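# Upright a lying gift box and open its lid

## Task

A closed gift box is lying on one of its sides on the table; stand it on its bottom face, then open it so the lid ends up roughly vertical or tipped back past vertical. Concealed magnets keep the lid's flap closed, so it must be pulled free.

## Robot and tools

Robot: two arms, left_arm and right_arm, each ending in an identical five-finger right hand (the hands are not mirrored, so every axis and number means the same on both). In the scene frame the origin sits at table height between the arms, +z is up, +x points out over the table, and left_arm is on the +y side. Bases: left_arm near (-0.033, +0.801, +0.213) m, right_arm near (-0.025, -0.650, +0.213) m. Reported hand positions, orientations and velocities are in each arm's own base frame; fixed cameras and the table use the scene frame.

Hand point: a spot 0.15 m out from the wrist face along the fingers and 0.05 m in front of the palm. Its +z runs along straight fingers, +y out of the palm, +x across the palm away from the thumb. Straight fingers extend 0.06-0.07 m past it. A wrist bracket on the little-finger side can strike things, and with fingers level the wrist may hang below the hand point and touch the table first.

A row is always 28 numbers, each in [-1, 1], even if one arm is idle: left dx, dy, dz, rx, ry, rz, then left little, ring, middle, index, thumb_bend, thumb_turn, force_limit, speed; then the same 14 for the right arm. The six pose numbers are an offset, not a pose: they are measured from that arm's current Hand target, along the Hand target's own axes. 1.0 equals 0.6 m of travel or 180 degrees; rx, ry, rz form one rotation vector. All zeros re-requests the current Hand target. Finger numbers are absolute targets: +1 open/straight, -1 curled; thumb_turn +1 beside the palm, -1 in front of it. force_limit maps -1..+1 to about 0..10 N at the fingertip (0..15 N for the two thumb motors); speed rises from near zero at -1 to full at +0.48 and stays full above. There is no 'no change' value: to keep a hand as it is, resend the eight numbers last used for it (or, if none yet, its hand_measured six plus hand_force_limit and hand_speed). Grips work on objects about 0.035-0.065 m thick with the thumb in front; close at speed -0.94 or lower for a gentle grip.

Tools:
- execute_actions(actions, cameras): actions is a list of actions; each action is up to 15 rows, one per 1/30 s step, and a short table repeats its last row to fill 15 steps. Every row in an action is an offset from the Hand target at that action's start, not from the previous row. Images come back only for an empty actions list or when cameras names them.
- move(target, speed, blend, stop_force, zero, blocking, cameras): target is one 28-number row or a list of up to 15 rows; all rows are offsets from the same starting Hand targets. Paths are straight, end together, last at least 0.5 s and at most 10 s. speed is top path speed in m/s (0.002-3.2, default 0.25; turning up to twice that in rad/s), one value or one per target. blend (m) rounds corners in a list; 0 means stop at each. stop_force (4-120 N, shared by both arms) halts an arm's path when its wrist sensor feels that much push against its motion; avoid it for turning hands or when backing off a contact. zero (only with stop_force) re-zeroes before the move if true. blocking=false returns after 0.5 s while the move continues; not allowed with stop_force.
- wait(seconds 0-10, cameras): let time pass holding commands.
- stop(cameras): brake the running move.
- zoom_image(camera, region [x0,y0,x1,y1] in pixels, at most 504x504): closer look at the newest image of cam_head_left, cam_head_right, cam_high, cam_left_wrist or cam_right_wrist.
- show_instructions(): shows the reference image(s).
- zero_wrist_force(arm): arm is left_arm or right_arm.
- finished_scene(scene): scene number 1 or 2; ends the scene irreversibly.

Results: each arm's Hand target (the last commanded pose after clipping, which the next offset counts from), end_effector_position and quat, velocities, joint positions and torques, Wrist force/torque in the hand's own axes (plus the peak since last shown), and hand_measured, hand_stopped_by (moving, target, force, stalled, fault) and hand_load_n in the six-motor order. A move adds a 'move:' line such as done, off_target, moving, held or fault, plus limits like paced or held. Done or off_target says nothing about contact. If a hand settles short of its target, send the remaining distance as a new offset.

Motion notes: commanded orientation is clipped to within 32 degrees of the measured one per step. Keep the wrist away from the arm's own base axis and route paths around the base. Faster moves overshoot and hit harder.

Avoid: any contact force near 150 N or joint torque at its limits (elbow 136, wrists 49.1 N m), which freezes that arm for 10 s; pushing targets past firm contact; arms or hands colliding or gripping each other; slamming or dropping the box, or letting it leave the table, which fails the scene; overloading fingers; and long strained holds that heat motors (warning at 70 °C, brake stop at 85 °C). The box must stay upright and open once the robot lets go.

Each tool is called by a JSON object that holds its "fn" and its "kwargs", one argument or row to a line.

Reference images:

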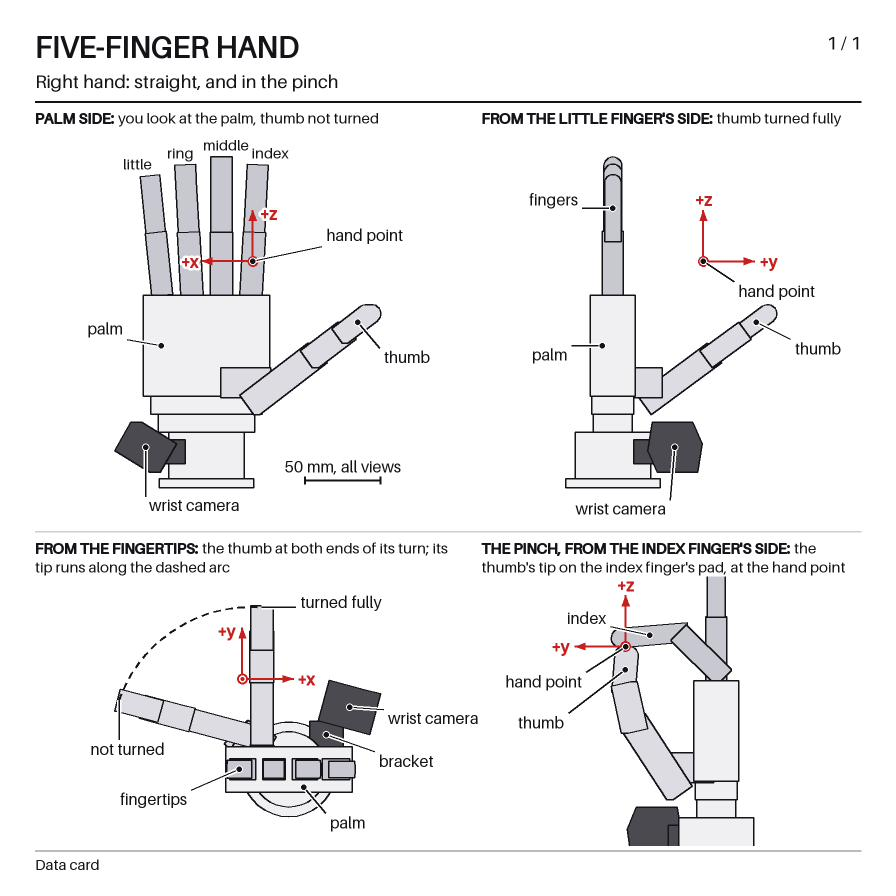

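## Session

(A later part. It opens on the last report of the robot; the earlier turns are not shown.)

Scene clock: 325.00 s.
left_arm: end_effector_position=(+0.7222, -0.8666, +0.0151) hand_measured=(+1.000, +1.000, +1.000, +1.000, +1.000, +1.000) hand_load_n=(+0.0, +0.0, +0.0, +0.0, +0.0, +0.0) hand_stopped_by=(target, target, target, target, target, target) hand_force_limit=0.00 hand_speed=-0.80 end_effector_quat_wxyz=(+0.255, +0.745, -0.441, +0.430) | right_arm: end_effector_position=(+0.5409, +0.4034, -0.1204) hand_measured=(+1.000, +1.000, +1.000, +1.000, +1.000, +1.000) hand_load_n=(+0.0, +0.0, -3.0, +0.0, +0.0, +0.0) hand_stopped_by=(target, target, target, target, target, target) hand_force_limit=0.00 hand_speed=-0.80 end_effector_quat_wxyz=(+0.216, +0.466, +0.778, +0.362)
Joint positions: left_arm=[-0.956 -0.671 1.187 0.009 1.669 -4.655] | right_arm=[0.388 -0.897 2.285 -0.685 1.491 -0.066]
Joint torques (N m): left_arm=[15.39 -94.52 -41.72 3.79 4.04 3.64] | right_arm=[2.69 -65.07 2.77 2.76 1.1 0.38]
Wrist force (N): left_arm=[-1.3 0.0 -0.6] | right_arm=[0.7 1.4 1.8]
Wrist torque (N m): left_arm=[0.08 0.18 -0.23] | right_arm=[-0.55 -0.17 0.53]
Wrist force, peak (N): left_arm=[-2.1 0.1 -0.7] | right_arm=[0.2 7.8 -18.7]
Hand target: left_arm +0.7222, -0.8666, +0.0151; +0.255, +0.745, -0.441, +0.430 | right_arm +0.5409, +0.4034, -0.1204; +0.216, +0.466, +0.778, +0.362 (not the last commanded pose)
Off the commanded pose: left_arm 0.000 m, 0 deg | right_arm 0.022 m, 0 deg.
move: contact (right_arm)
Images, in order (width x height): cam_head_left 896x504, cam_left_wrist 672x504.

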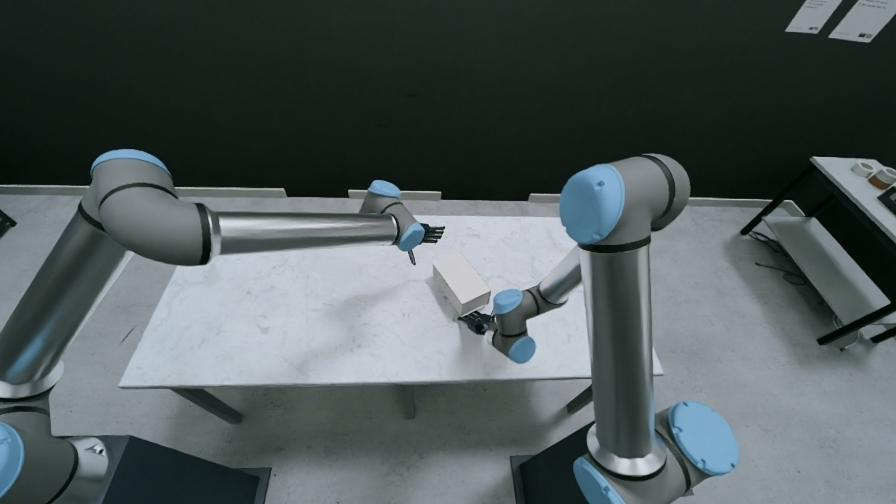

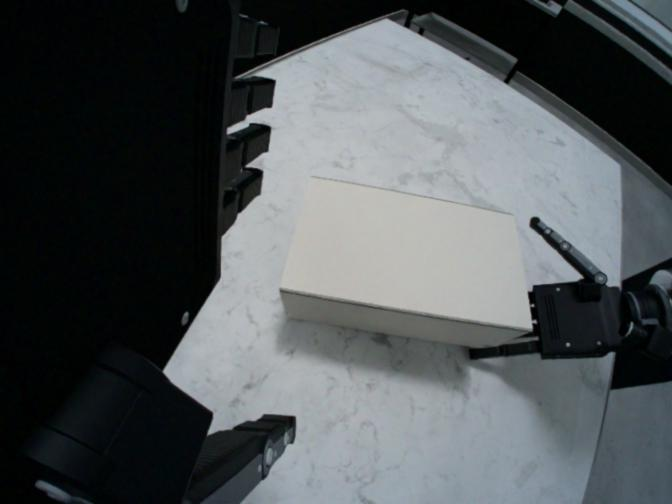

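{"fn": "move", "kwargs": {
  "target": [0,0,0,0,0,0,1,1,1,1,1,1,0,-0.8,0,-0.104,-0.129,0,0,0,1,1,1,1,1,1,0,-0.8],
  "speed": 0.08,
  "cameras": ["all"]
}}

{"fn": "zoom_image", "kwargs": {
  "camera": "cam_head_left",
  "region": [400, 220, 520, 340]
}}

{"fn": "zoom_image", "kwargs": {
  "camera": "cam_high",
  "region": [340, 130, 450, 240]
}}

{"fn": "zoom_image", "kwargs": {
  "camera": "cam_left_wrist",
  "region": [260, 150, 560, 380]
}}

Scene clock: 332.50 s.
left_arm: end_effector_position=(+0.7222, -0.8666, +0.0151) hand_measured=(+1.000, +1.000, +1.000, +1.000, +1.000, +1.000) hand_load_n=(+0.0, +0.0, +0.0, +0.0, +0.0, +0.0) hand_stopped_by=(target, target, target, target, target, target) hand_force_limit=0.00 hand_speed=-0.80 end_effector_quat_wxyz=(+0.255, +0.745, -0.441, +0.430) | right_arm: end_effector_position=(+0.4534, +0.3565, -0.1182) hand_measured=(+1.000, +1.000, +1.000, +1.000, +1.000, +1.000) hand_load_n=(+0.0, +0.0, +0.0, +0.0, +0.0, +0.0) hand_stopped_by=(target, target, target, target, target, target) hand_force_limit=0.00 hand_speed=-0.80 end_effector_quat_wxyz=(+0.216, +0.466, +0.778, +0.362)
Joint positions: left_arm=[-0.956 -0.671 1.187 0.009 1.669 -4.655] | right_arm=[0.355 -0.927 2.473 -0.841 1.466 -0.088]
Joint torques (N m): left_arm=[15.28 -95.12 -40.85 3.86 3.95 3.38] | right_arm=[-10.93 -58.18 8.88 -1.33 -1.82 -2.37]
Wrist force (N): left_arm=[-1.5 0.0 -0.6] | right_arm=[-0.1 -0.5 1.6]
Wrist torque (N m): left_arm=[0.09 0.21 -0.24] | right_arm=[-0.46 -0.21 0.44]
Wrist force, peak (N): left_arm=[-2.1 0.3 -0.5] | right_arm=[0.8 1.6 2.4]
Hand target: left_arm +0.7222, -0.8666, +0.0151; +0.255, +0.745, -0.441, +0.430 | right_arm +0.4533, +0.3565, -0.1182; +0.216, +0.466, +0.778, +0.362
Off the commanded pose: left_arm 0.000 m, 0 deg | right_arm 0.000 m, 0 deg.
move: done

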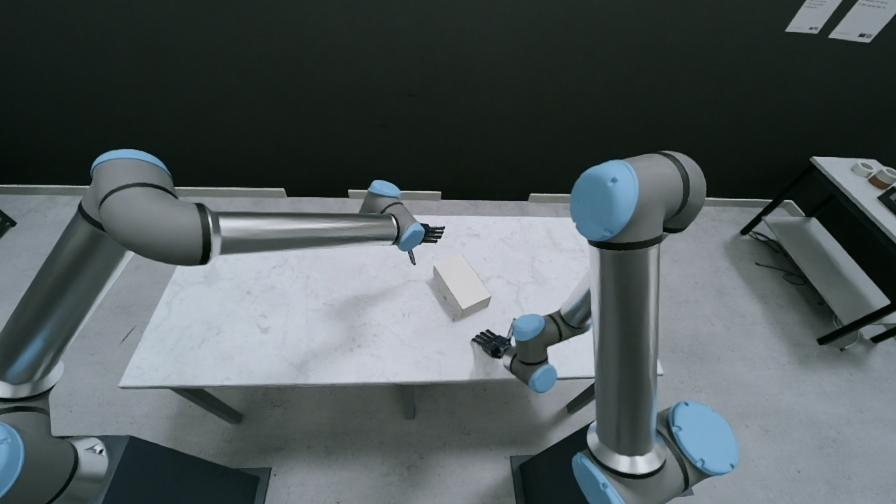

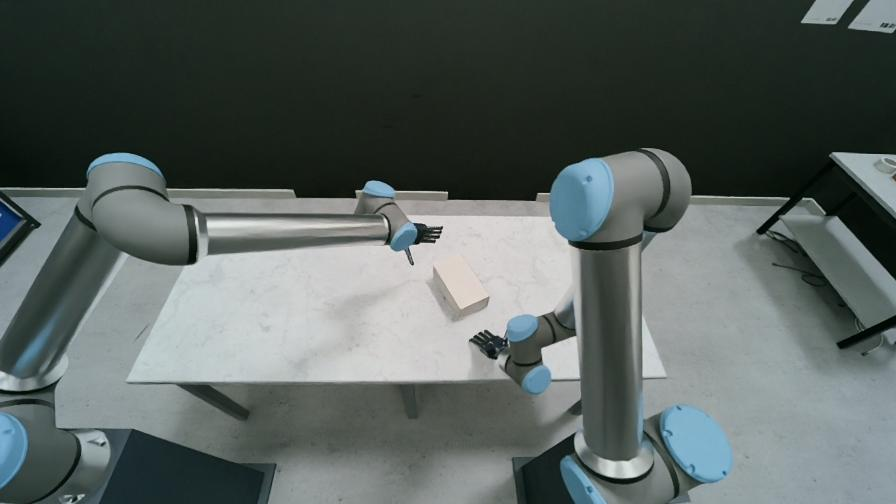

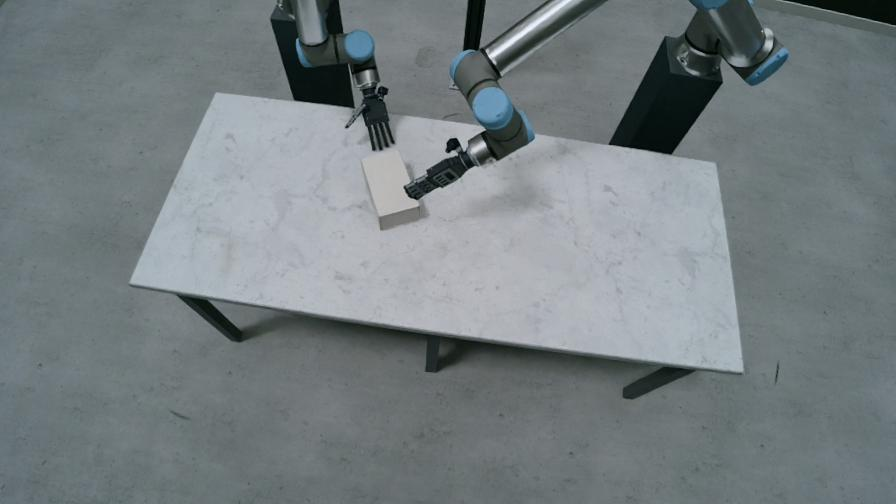

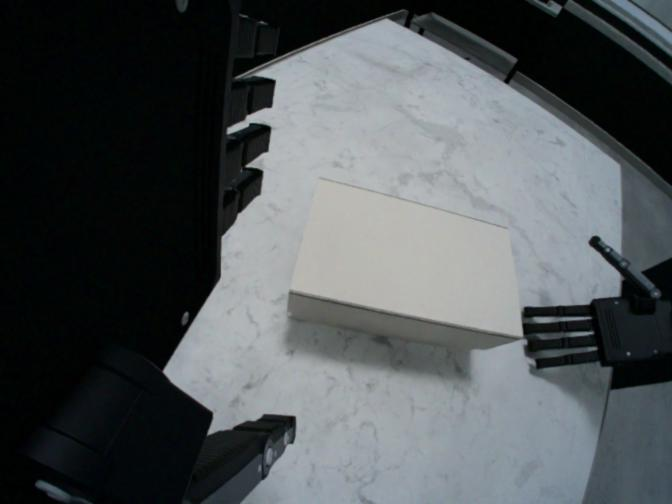

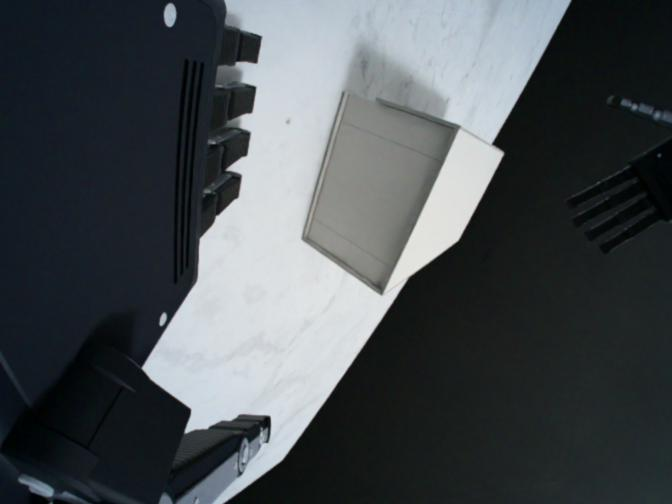

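Scaled by 4.200.

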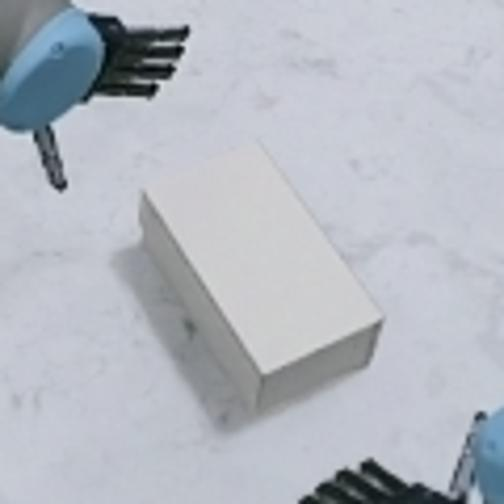

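Scaled by 4.582.

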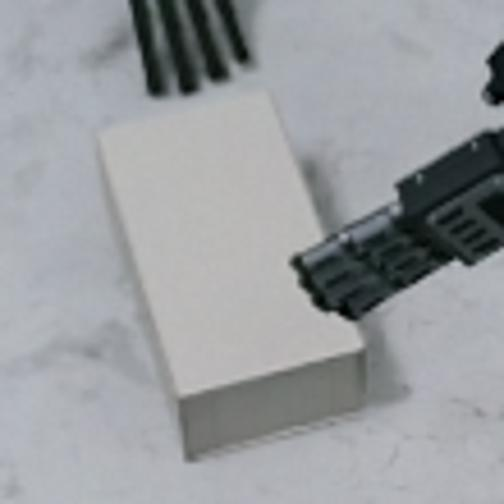

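Scaled by 1.680 from the camera's 672x504 image, which has a finer 960x720 frame.

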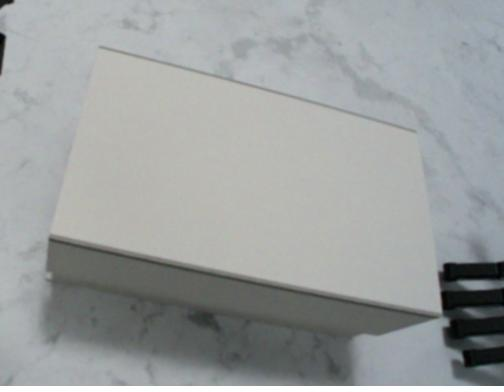

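{"fn": "move", "kwargs": {
  "target": [
    [0,0,-0.583,0,0,0,1,1,1,1,1,1,0,-0.8,0,0.254,-0.214,0,0,0,1,1,1,1,1,1,0,-0.8],
    [0,0,-0.6,0,0,0,1,1,1,1,1,1,0,-0.8,0.225,0.476,-0.0275,0.221,-0.2075,0.4446,1,1,1,1,1,1,0,-0.8]
  ],
  "speed": 0.5,
  "blend": [0.04,0],
  "cameras": ["all"]
}}

Scene clock: 403.33 s.
left_arm: end_effector_position=(+0.5723, -0.5932, +0.1950) hand_measured=(+1.000, +1.000, +1.000, +1.000, +1.000, +1.000) hand_load_n=(+0.0, +0.0, +0.0, +0.0, +0.0, +0.0) hand_stopped_by=(target, target, target, target, target, target) hand_force_limit=0.00 hand_speed=-0.80 end_effector_quat_wxyz=(+0.255, +0.745, -0.441, +0.430) | right_arm: end_effector_position=(+0.5410, +0.5563, +0.1108) hand_measured=(+1.000, +1.000, +1.000, +1.000, +1.000, +1.000) hand_load_n=(+0.0, +0.0, +0.5, +0.0, +0.0, +0.0) hand_stopped_by=(target, target, target, target, target, target) hand_force_limit=0.00 hand_speed=-0.80 end_effector_quat_wxyz=(+0.001, +0.961, +0.277, +0.000)
Joint positions: left_arm=[-0.898 -1.249 1.808 -0.029 1.719 -4.626] | right_arm=[0.649 -0.833 1.298 1.106 1.573 1.659]
Joint torques (N m): left_arm=[14.98 -80.12 -28.86 3.57 4.27 4.19] | right_arm=[-11.49 -74.91 -41.83 5.69 -1.59 1.78]
Wrist force (N): left_arm=[-1.9 -0.5 -0.2] | right_arm=[0.1 -2.1 -0.1]
Wrist torque (N m): left_arm=[-0.09 0.14 -0.33] | right_arm=[-0.28 0.04 -0.26]
Wrist force, peak (N): left_arm=[-2.2 -0.5 -3.0] | right_arm=[1.6 -2.3 -0.3]
Hand target: left_arm +0.5723, -0.5932, +0.1950; +0.255, +0.745, -0.441, +0.430 | right_arm +0.5410, +0.5563, +0.1108; +0.001, +0.961, +0.277, +0.000
Off the commanded pose: left_arm 0.000 m, 0 deg | right_arm 0.000 m, 0 deg.
move: done

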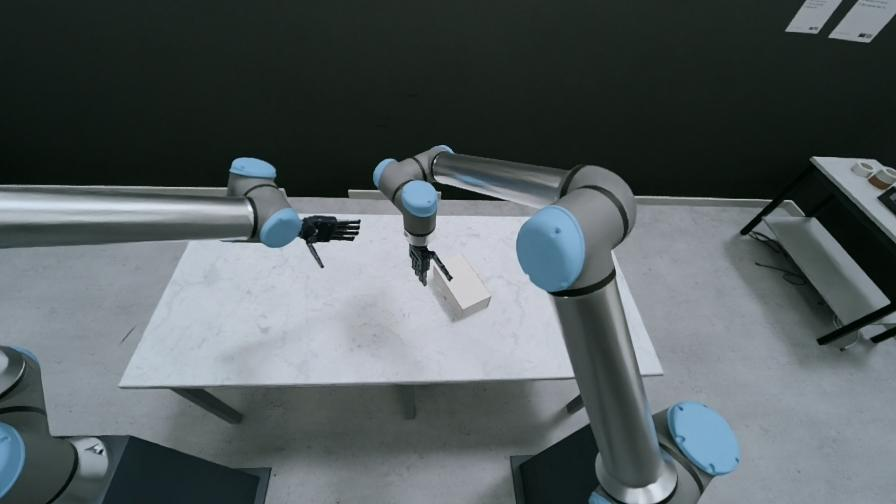

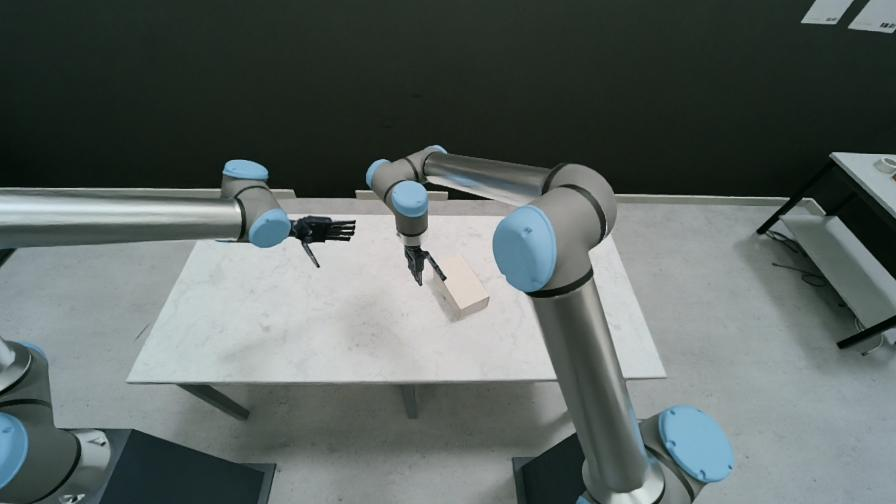

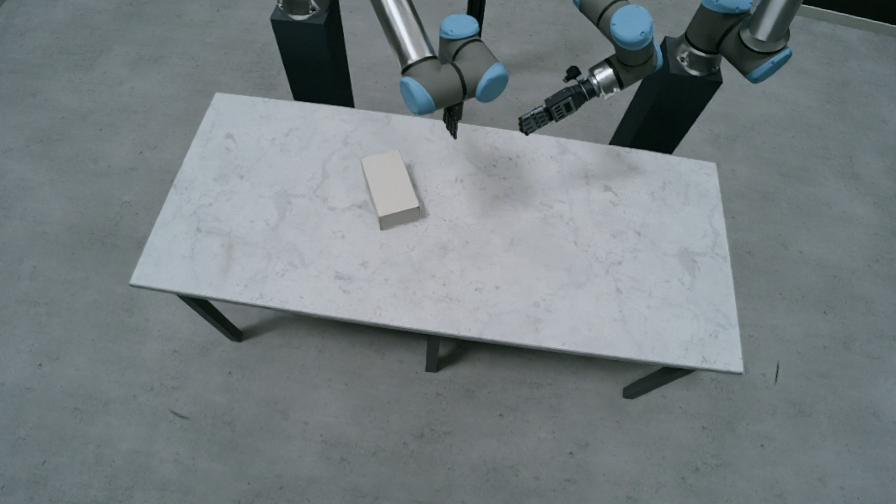

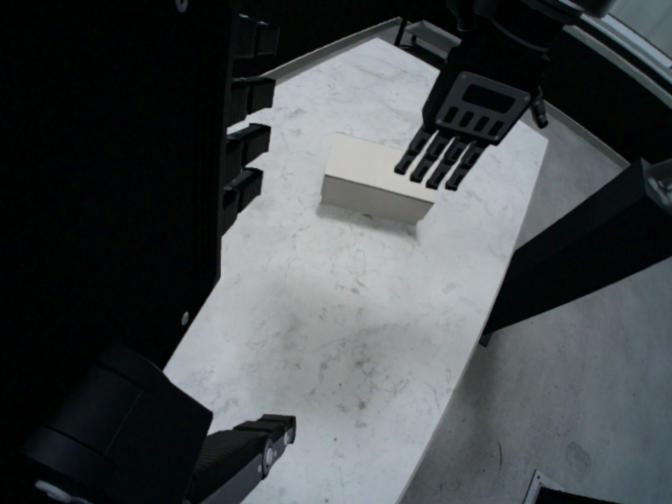

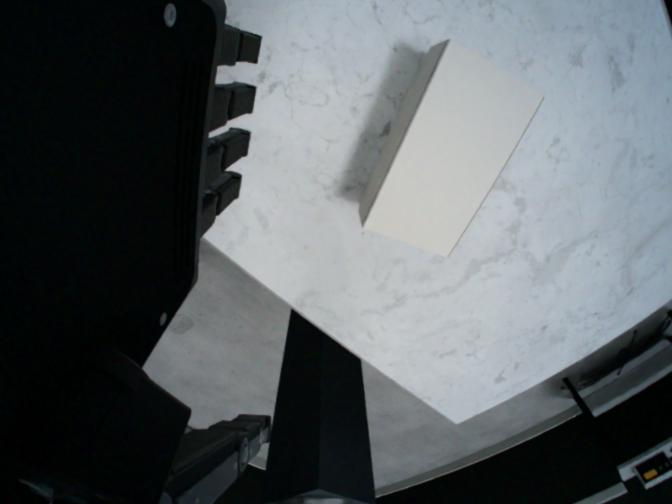

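{"fn": "move", "kwargs": {
  "target": [0,0,0,0,0,0,1,1,1,1,1,1,0,-0.8,0,0,0.44,0,0,0,-0.1,-0.1,-0.1,-0.1,1,1,0.5,0],
  "speed": 0.3
}}

{"fn": "move", "kwargs": {
  "target": [0,0,0,0,0,0,1,1,1,1,1,1,0,-0.8,0,0,0.07,0,0,0,-0.1,-0.1,-0.1,-0.1,1,1,0.5,0],
  "speed": 0.04,
  "stop_force": 6,
  "cameras": ["cam_head_left","cam_left_wrist","cam_right_wrist"]
}}

{"fn": "zoom_image", "kwargs": {
  "camera": "cam_left_wrist",
  "region": [290, 100, 510, 260]
}}

{"fn": "zoom_image", "kwargs": {
  "camera": "cam_head_left",
  "region": [380, 210, 500, 330]
}}

Scene clock: 428.50 s.
left_arm: end_effector_position=(+0.5723, -0.5932, +0.1950) hand_measured=(+1.000, +1.000, +1.000, +1.000, +1.000, +1.000) hand_load_n=(+0.0, +0.0, +0.0, +0.0, +0.0, +0.0) hand_stopped_by=(target, target, target, target, target, target) hand_force_limit=0.00 hand_speed=-0.80 end_effector_quat_wxyz=(+0.255, +0.745, -0.441, +0.430) | right_arm: end_effector_position=(+0.5412, +0.5558, -0.1530) hand_measured=(-0.100, -0.100, -0.100, -0.100, +1.000, +1.000) hand_load_n=(+0.0, +0.0, +0.0, +0.0, +0.0, +0.0) hand_stopped_by=(target, target, target, target, target, target) hand_force_limit=0.50 hand_speed=0.00 end_effector_quat_wxyz=(+0.001, +0.961, +0.277, +0.000)
Joint positions: left_arm=[-0.898 -1.249 1.808 -0.029 1.719 -4.626] | right_arm=[0.648 -0.575 1.349 0.797 1.573 1.658]
Joint torques (N m): left_arm=[16.52 -82.21 -29.38 4.01 4.21 4.05] | right_arm=[1.48 -83.02 -33.53 1.84 1.19 0.64]
Wrist force (N): left_arm=[-1.8 -0.7 -0.9] | right_arm=[0.5 -2.4 -0.5]
Wrist torque (N m): left_arm=[-0.08 0.13 -0.32] | right_arm=[-0.27 -0.03 -0.12]
Wrist force, peak (N): left_arm=[-2.3 -0.7 -0.3] | right_arm=[0.4 -2.5 -1.8]
Hand target: left_arm +0.5723, -0.5932, +0.1950; +0.255, +0.745, -0.441, +0.430 | right_arm +0.5411, +0.5558, -0.1532; +0.001, +0.961, +0.277, +0.000
Off the commanded pose: left_arm 0.000 m, 0 deg | right_arm 0.000 m, 0 deg.
move: done

Scene clock: 430.63 s.
left_arm: end_effector_position=(+0.5723, -0.5932, +0.1950) hand_measured=(+1.000, +1.000, +1.000, +1.000, +1.000, +1.000) hand_load_n=(+0.0, +0.0, +0.0, +0.0, +0.0, +0.0) hand_stopped_by=(target, target, target, target, target, target) hand_force_limit=0.00 hand_speed=-0.80 end_effector_quat_wxyz=(+0.255, +0.745, -0.441, +0.430) | right_arm: end_effector_position=(+0.5411, +0.5557, -0.1924) hand_measured=(-0.100, -0.100, -0.100, -0.100, +1.000, +1.000) hand_load_n=(+0.0, -1.0, -2.0, -0.5, +0.0, +0.0) hand_stopped_by=(target, target, target, target, target, target) hand_force_limit=0.50 hand_speed=0.00 end_effector_quat_wxyz=(+0.001, +0.961, +0.277, +0.000)
Joint positions: left_arm=[-0.898 -1.249 1.808 -0.029 1.719 -4.626] | right_arm=[0.648 -0.528 1.339 0.76 1.573 1.658]
Joint torques (N m): left_arm=[16.76 -81.34 -28.93 3.76 4.19 3.68] | right_arm=[-3.65 -101.25 -16.2 5.13 0.72 -1.12]
Wrist force (N): left_arm=[-2.1 -0.6 -0.4] | right_arm=[1.9 -1.2 -2.3]
Wrist torque (N m): left_arm=[-0.08 0.17 -0.34] | right_arm=[-0.26 -0.05 -0.05]
Wrist force, peak (N): left_arm=[-2.5 -0.6 -0.5] | right_arm=[-2.9 -6.0 -19.3]
Hand target: left_arm +0.5723, -0.5932, +0.1950; +0.255, +0.745, -0.441, +0.430 | right_arm +0.5411, +0.5557, -0.1924; +0.001, +0.961, +0.277, +0.000 (not the last commanded pose)
Off the commanded pose: left_arm 0.000 m, 0 deg | right_arm 0.003 m, 0 deg.
move: contact (right_arm)
Images, in order (width x height): cam_head_left 896x504, cam_left_wrist 672x504, cam_right_wrist 672x504.

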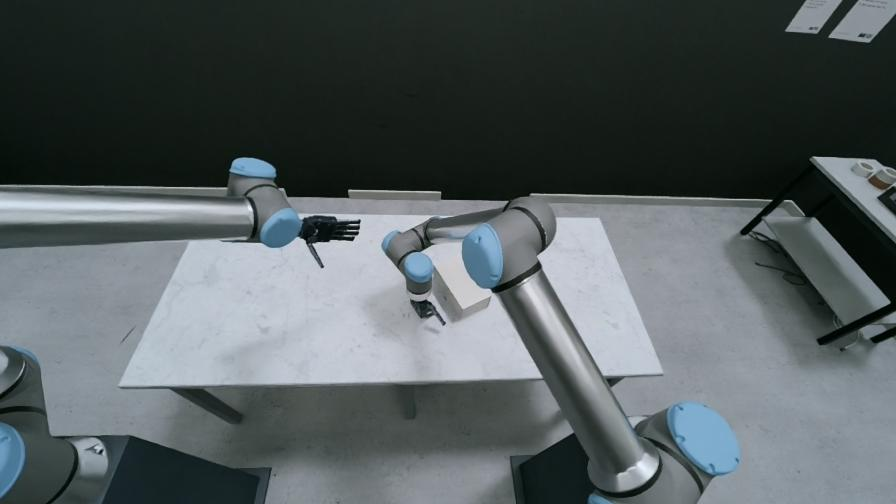

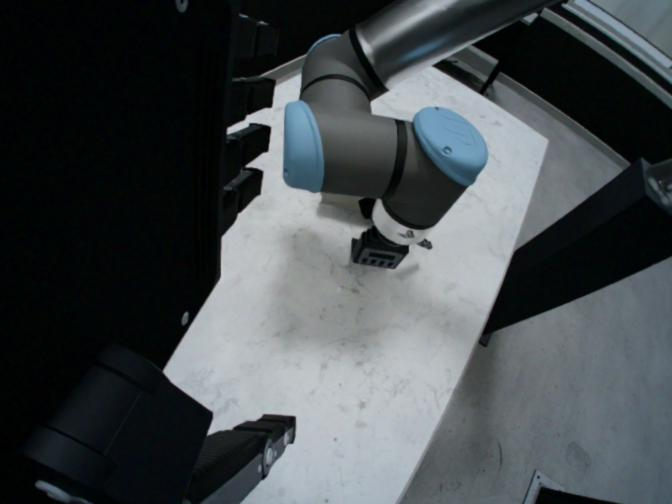

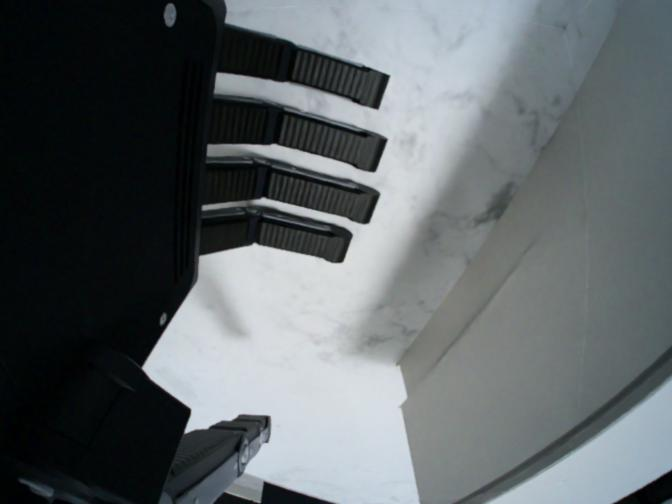

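Scaled by 2.291 from the camera's 672x504 image, which has a finer 960x720 frame.

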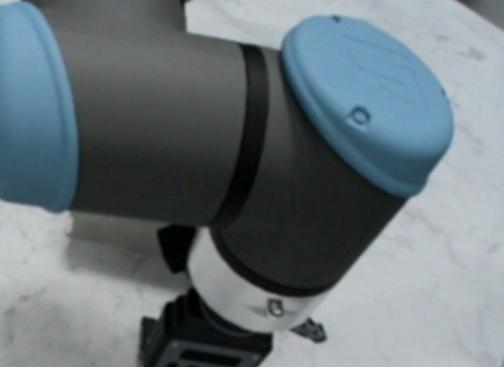

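Scaled by 4.200.

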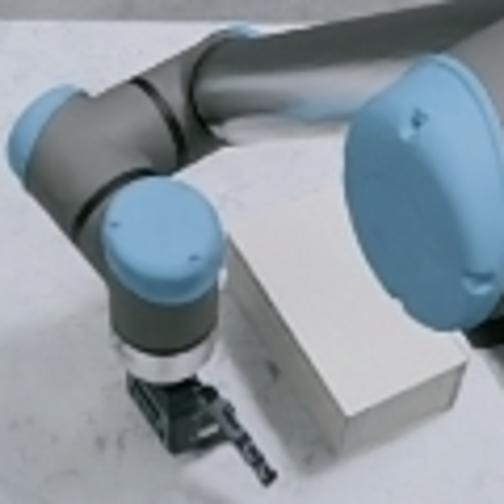

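{"fn": "zoom_image", "kwargs": {
  "camera": "cam_right_wrist",
  "region": [200, 0, 672, 480]
}}

Scaled by 1.050 from the camera's 672x504 image, which has a finer 960x720 frame.

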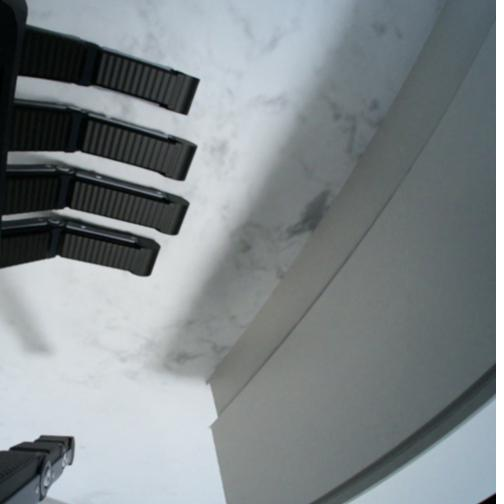

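{"fn": "move", "kwargs": {
  "target": [0,0,0,0,0,0,1,1,1,1,1,1,0,-0.8,0,0.092,-0.005,0,0,0,-0.1,-0.1,-0.1,-0.1,1,1,0.5,0],
  "speed": 0.08,
  "cameras": ["cam_right_wrist"]
}}

{"fn": "zoom_image", "kwargs": {
  "camera": "cam_right_wrist",
  "region": [200, 0, 672, 480]
}}

Scene clock: 444.37 s.
left_arm: end_effector_position=(+0.5723, -0.5932, +0.1950) hand_measured=(+1.000, +1.000, +1.000, +1.000, +1.000, +1.000) hand_load_n=(+0.0, +0.0, +0.0, +0.0, +0.0, +0.0) hand_stopped_by=(target, target, target, target, target, target) hand_force_limit=0.00 hand_speed=-0.80 end_effector_quat_wxyz=(+0.255, +0.745, -0.441, +0.430) | right_arm: end_effector_position=(+0.5704, +0.5091, -0.1893) hand_measured=(-0.100, -0.100, -0.100, -0.100, +1.000, +1.000) hand_load_n=(+0.0, +0.0, +0.0, +0.0, +0.0, +0.0) hand_stopped_by=(target, target, target, target, target, target) hand_force_limit=0.50 hand_speed=0.00 end_effector_quat_wxyz=(+0.001, +0.961, +0.277, +0.000)
Joint positions: left_arm=[-0.898 -1.249 1.808 -0.029 1.719 -4.626] | right_arm=[0.579 -0.548 1.38 0.74 1.573 1.589]
Joint torques (N m): left_arm=[17.23 -80.33 -29.44 3.67 3.78 3.7] | right_arm=[-11.31 -101.69 -15.34 2.18 -0.86 -2.3]
Wrist force (N): left_arm=[-2.0 -0.7 -0.2] | right_arm=[0.4 -1.7 0.1]
Wrist torque (N m): left_arm=[-0.13 0.15 -0.34] | right_arm=[-0.21 -0.04 0.12]
Wrist force, peak (N): left_arm=[-2.2 -0.9 -0.8] | right_arm=[0.6 -3.6 -1.9]
Hand target: left_arm +0.5723, -0.5932, +0.1950; +0.255, +0.745, -0.441, +0.430 | right_arm +0.5705, +0.5090, -0.1893; +0.001, +0.961, +0.277, +0.000
Off the commanded pose: left_arm 0.000 m, 0 deg | right_arm 0.000 m, 0 deg.
move: done
Images, in order (width x height): cam_right_wrist 672x504.

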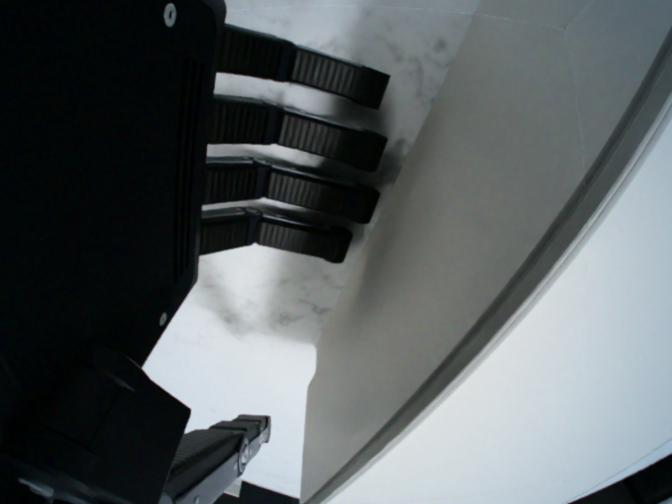

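Scaled by 1.050 from the camera's 672x504 image, which has a finer 960x720 frame.

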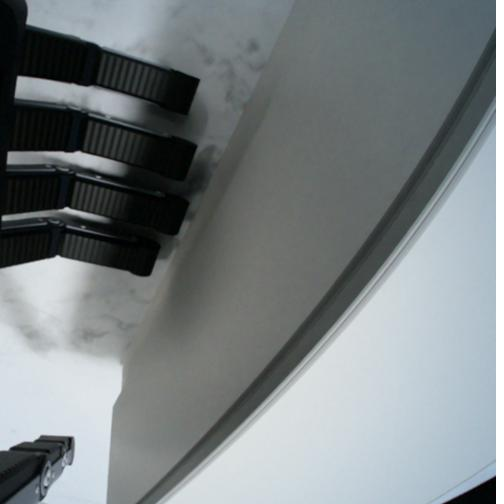

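{"fn": "move", "kwargs": {
  "target": [0,0,0,0,0,0,1,1,1,1,1,1,0,-0.8,0,0.033,0.003,0,0,0,-0.1,-0.1,-0.1,-0.1,1,1,0.5,0],
  "speed": 0.05,
  "cameras": ["cam_right_wrist"]
}}

{"fn": "move", "kwargs": {
  "target": [0,0,0,0,0,0,1,1,1,1,1,1,0,-0.8,0,0,-0.035,0,0,0,-0.1,-0.1,-0.1,-0.1,1,1,0.5,0],
  "speed": 0.05,
  "cameras": ["cam_right_wrist","cam_head_left"]
}}

{"fn": "zoom_image", "kwargs": {
  "camera": "cam_head_left",
  "region": [380, 210, 500, 330]
}}

Scene clock: 453.60 s.
left_arm: end_effector_position=(+0.5723, -0.5932, +0.1950) hand_measured=(+1.000, +1.000, +1.000, +1.000, +1.000, +1.000) hand_load_n=(+0.0, +0.0, +0.0, +0.0, +0.0, +0.5) hand_stopped_by=(target, target, target, target, target, target) hand_force_limit=0.00 hand_speed=-0.80 end_effector_quat_wxyz=(+0.255, +0.745, -0.441, +0.430) | right_arm: end_effector_position=(+0.5809, +0.4923, -0.1910) hand_measured=(-0.100, -0.100, -0.100, -0.100, +1.000, +1.000) hand_load_n=(+0.0, +0.0, -0.5, +0.0, +0.0, +0.0) hand_stopped_by=(target, target, target, target, target, target) hand_force_limit=0.50 hand_speed=0.00 end_effector_quat_wxyz=(+0.001, +0.961, +0.277, +0.000)
Joint positions: left_arm=[-0.898 -1.249 1.808 -0.029 1.719 -4.626] | right_arm=[0.554 -0.551 1.391 0.731 1.573 1.564]
Joint torques (N m): left_arm=[15.5 -80.53 -29.64 3.55 3.99 3.75] | right_arm=[-12.84 -101.44 -15.55 1.92 1.74 -2.58]
Wrist force (N): left_arm=[-2.1 -0.5 -0.4] | right_arm=[0.1 -3.7 -0.3]
Wrist torque (N m): left_arm=[-0.08 0.17 -0.34] | right_arm=[-0.24 0.00 0.07]
Wrist force, peak (N): left_arm=[-2.4 -0.6 -0.2] | right_arm=[0.2 -3.8 -0.8]
Hand target: left_arm +0.5723, -0.5932, +0.1950; +0.255, +0.745, -0.441, +0.430 | right_arm +0.5810, +0.4922, -0.1910; +0.001, +0.961, +0.277, +0.000
Off the commanded pose: left_arm 0.000 m, 0 deg | right_arm 0.000 m, 0 deg.
move: done
Images, in order (width x height): cam_right_wrist 672x504.

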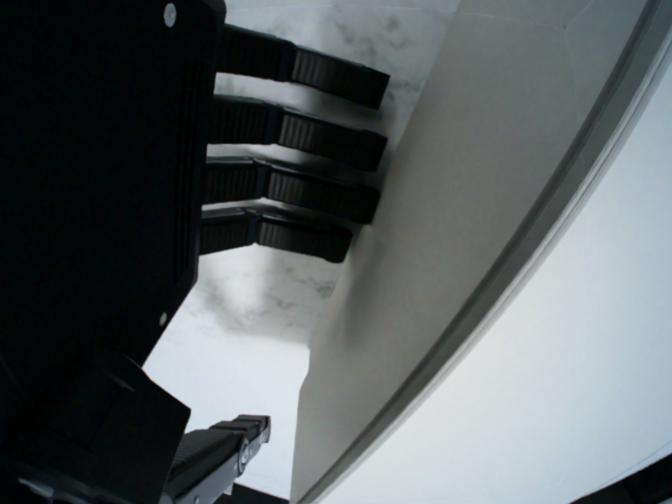

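Scene clock: 454.43 s.
left_arm: end_effector_position=(+0.5723, -0.5932, +0.1950) hand_measured=(+1.000, +1.000, +1.000, +1.000, +1.000, +1.000) hand_load_n=(+0.0, +0.0, +0.0, +0.0, +0.0, +0.0) hand_stopped_by=(target, target, target, target, target, target) hand_force_limit=0.00 hand_speed=-0.80 end_effector_quat_wxyz=(+0.255, +0.745, -0.441, +0.430) | right_arm: end_effector_position=(+0.5810, +0.4922, -0.1702) hand_measured=(-0.100, -0.100, -0.100, -0.100, +1.000, +1.000) hand_load_n=(+0.0, +0.0, +2.0, +0.0, +0.0, +0.0) hand_stopped_by=(target, target, target, target, target, target) hand_force_limit=0.50 hand_speed=0.00 end_effector_quat_wxyz=(+0.001, +0.961, +0.277, +0.000)
Joint positions: left_arm=[-0.898 -1.249 1.808 -0.029 1.719 -4.626] | right_arm=[0.554 -0.577 1.397 0.751 1.573 1.564]
Joint torques (N m): left_arm=[15.63 -80.71 -29.98 3.63 3.82 3.65] | right_arm=[-6.32 -100.8 -15.97 5.47 2.45 -1.27]
Wrist force (N): left_arm=[-2.0 -0.5 -0.5] | right_arm=[0.4 -2.4 1.4]
Wrist torque (N m): left_arm=[-0.07 0.16 -0.33] | right_arm=[-0.24 -0.04 0.09]
Wrist force, peak (N): left_arm=[-2.3 -0.7 -0.4] | right_arm=[0.6 -3.4 0.7]
Hand target: left_arm +0.5723, -0.5932, +0.1950; +0.255, +0.745, -0.441, +0.430 | right_arm +0.5810, +0.4922, -0.1700; +0.001, +0.961, +0.277, +0.000
Off the commanded pose: left_arm 0.000 m, 0 deg | right_arm 0.000 m, 0 deg.
move: done
Images, in order (width x height): cam_head_left 896x504, cam_right_wrist 672x504.

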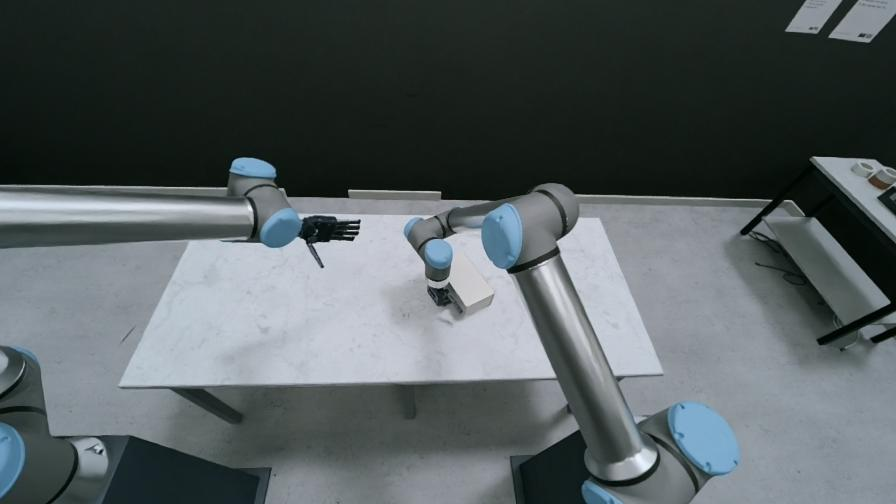

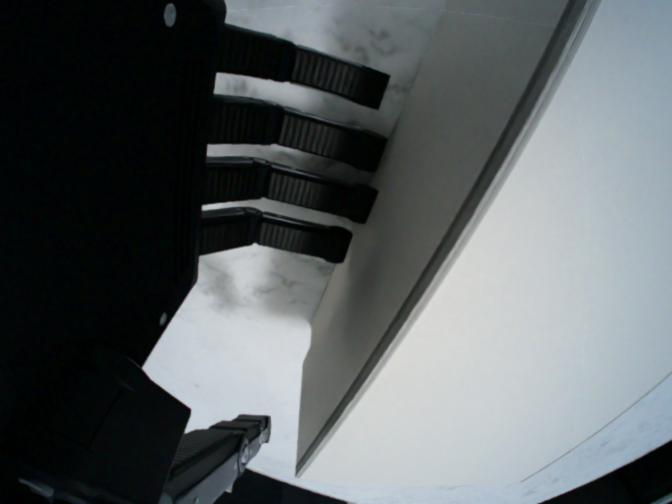

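Scaled by 4.200.

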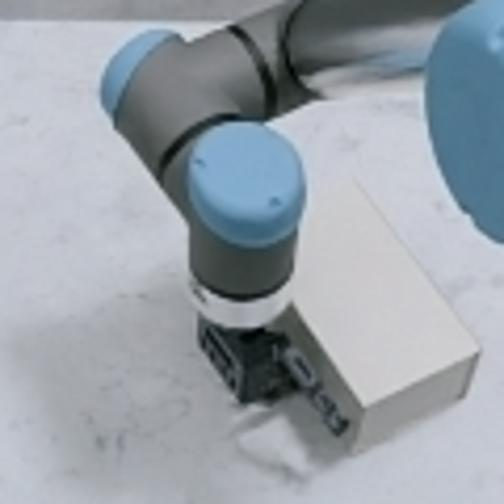

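{"fn": "move", "kwargs": {
  "target": [0,0,0,0,0,0,1,1,1,1,1,1,0,-0.8,0,0,-0.05,0,0,0,-0.1,-0.1,-0.1,-0.1,1,1,0.5,0],
  "speed": 0.05,
  "cameras": ["cam_right_wrist","cam_head_left"]
}}

{"fn": "zoom_image", "kwargs": {
  "camera": "cam_head_left",
  "region": [380, 210, 500, 330]
}}

Scene clock: 489.50 s.
left_arm: end_effector_position=(+0.5723, -0.5932, +0.1950) hand_measured=(+1.000, +1.000, +1.000, +1.000, +1.000, +1.000) hand_load_n=(+0.5, +0.0, +0.0, +0.0, +0.0, +0.0) hand_stopped_by=(target, target, target, target, target, target) hand_force_limit=0.00 hand_speed=-0.80 end_effector_quat_wxyz=(+0.255, +0.745, -0.441, +0.430) | right_arm: end_effector_position=(+0.5810, +0.4923, -0.1402) hand_measured=(-0.100, -0.100, -0.100, -0.100, +1.000, +1.000) hand_load_n=(+0.5, +0.0, +0.0, +0.5, -0.5, +0.0) hand_stopped_by=(target, target, target, target, target, target) hand_force_limit=0.50 hand_speed=0.00 end_effector_quat_wxyz=(+0.001, +0.961, +0.277, +0.000)
Joint positions: left_arm=[-0.898 -1.249 1.808 -0.029 1.719 -4.626] | right_arm=[0.554 -0.613 1.403 0.781 1.573 1.564]
Joint torques (N m): left_arm=[16.01 -81.37 -29.56 3.54 3.75 3.36] | right_arm=[3.53 -100.27 -16.64 4.96 1.31 0.97]
Wrist force (N): left_arm=[-1.7 -0.5 -0.5] | right_arm=[0.6 -1.7 0.0]
Wrist torque (N m): left_arm=[-0.07 0.11 -0.32] | right_arm=[-0.20 -0.06 0.11]
Wrist force, peak (N): left_arm=[-2.3 -0.3 -0.8] | right_arm=[1.0 -2.7 1.6]
Hand target: left_arm +0.5723, -0.5932, +0.1950; +0.255, +0.745, -0.441, +0.430 | right_arm +0.5810, +0.4923, -0.1400; +0.001, +0.961, +0.277, +0.000
Off the commanded pose: left_arm 0.000 m, 0 deg | right_arm 0.000 m, 0 deg.
move: done
Images, in order (width x height): cam_head_left 896x504, cam_right_wrist 672x504.

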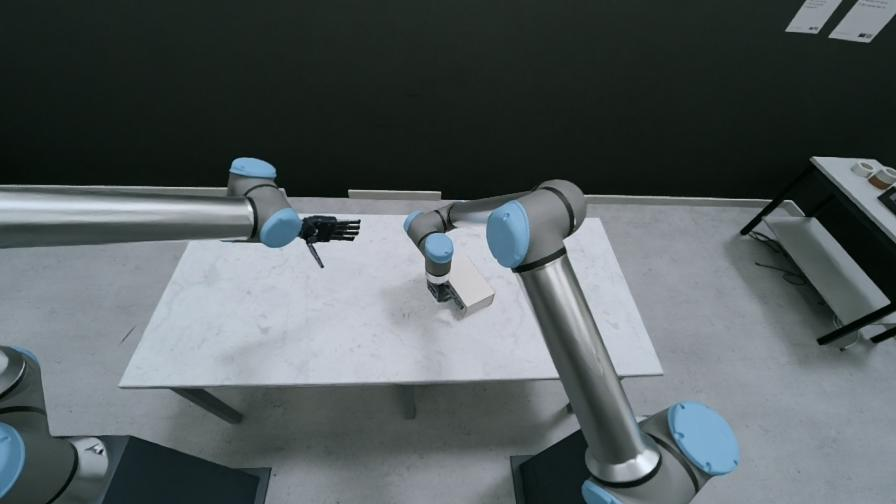

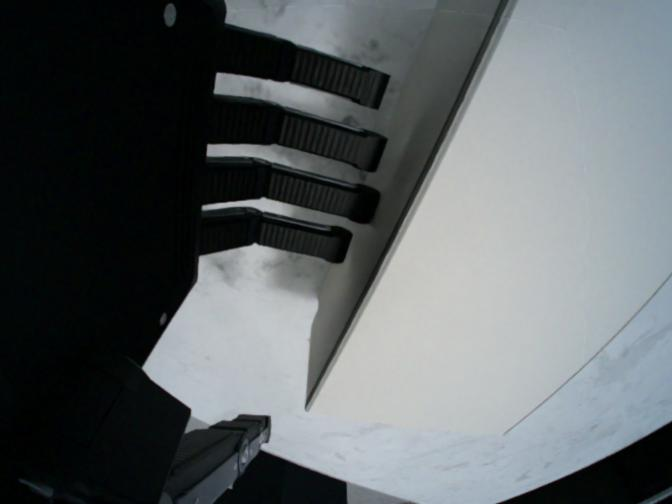

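Scaled by 4.200.

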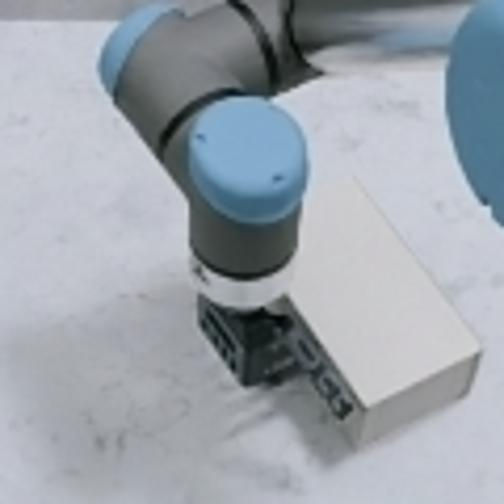

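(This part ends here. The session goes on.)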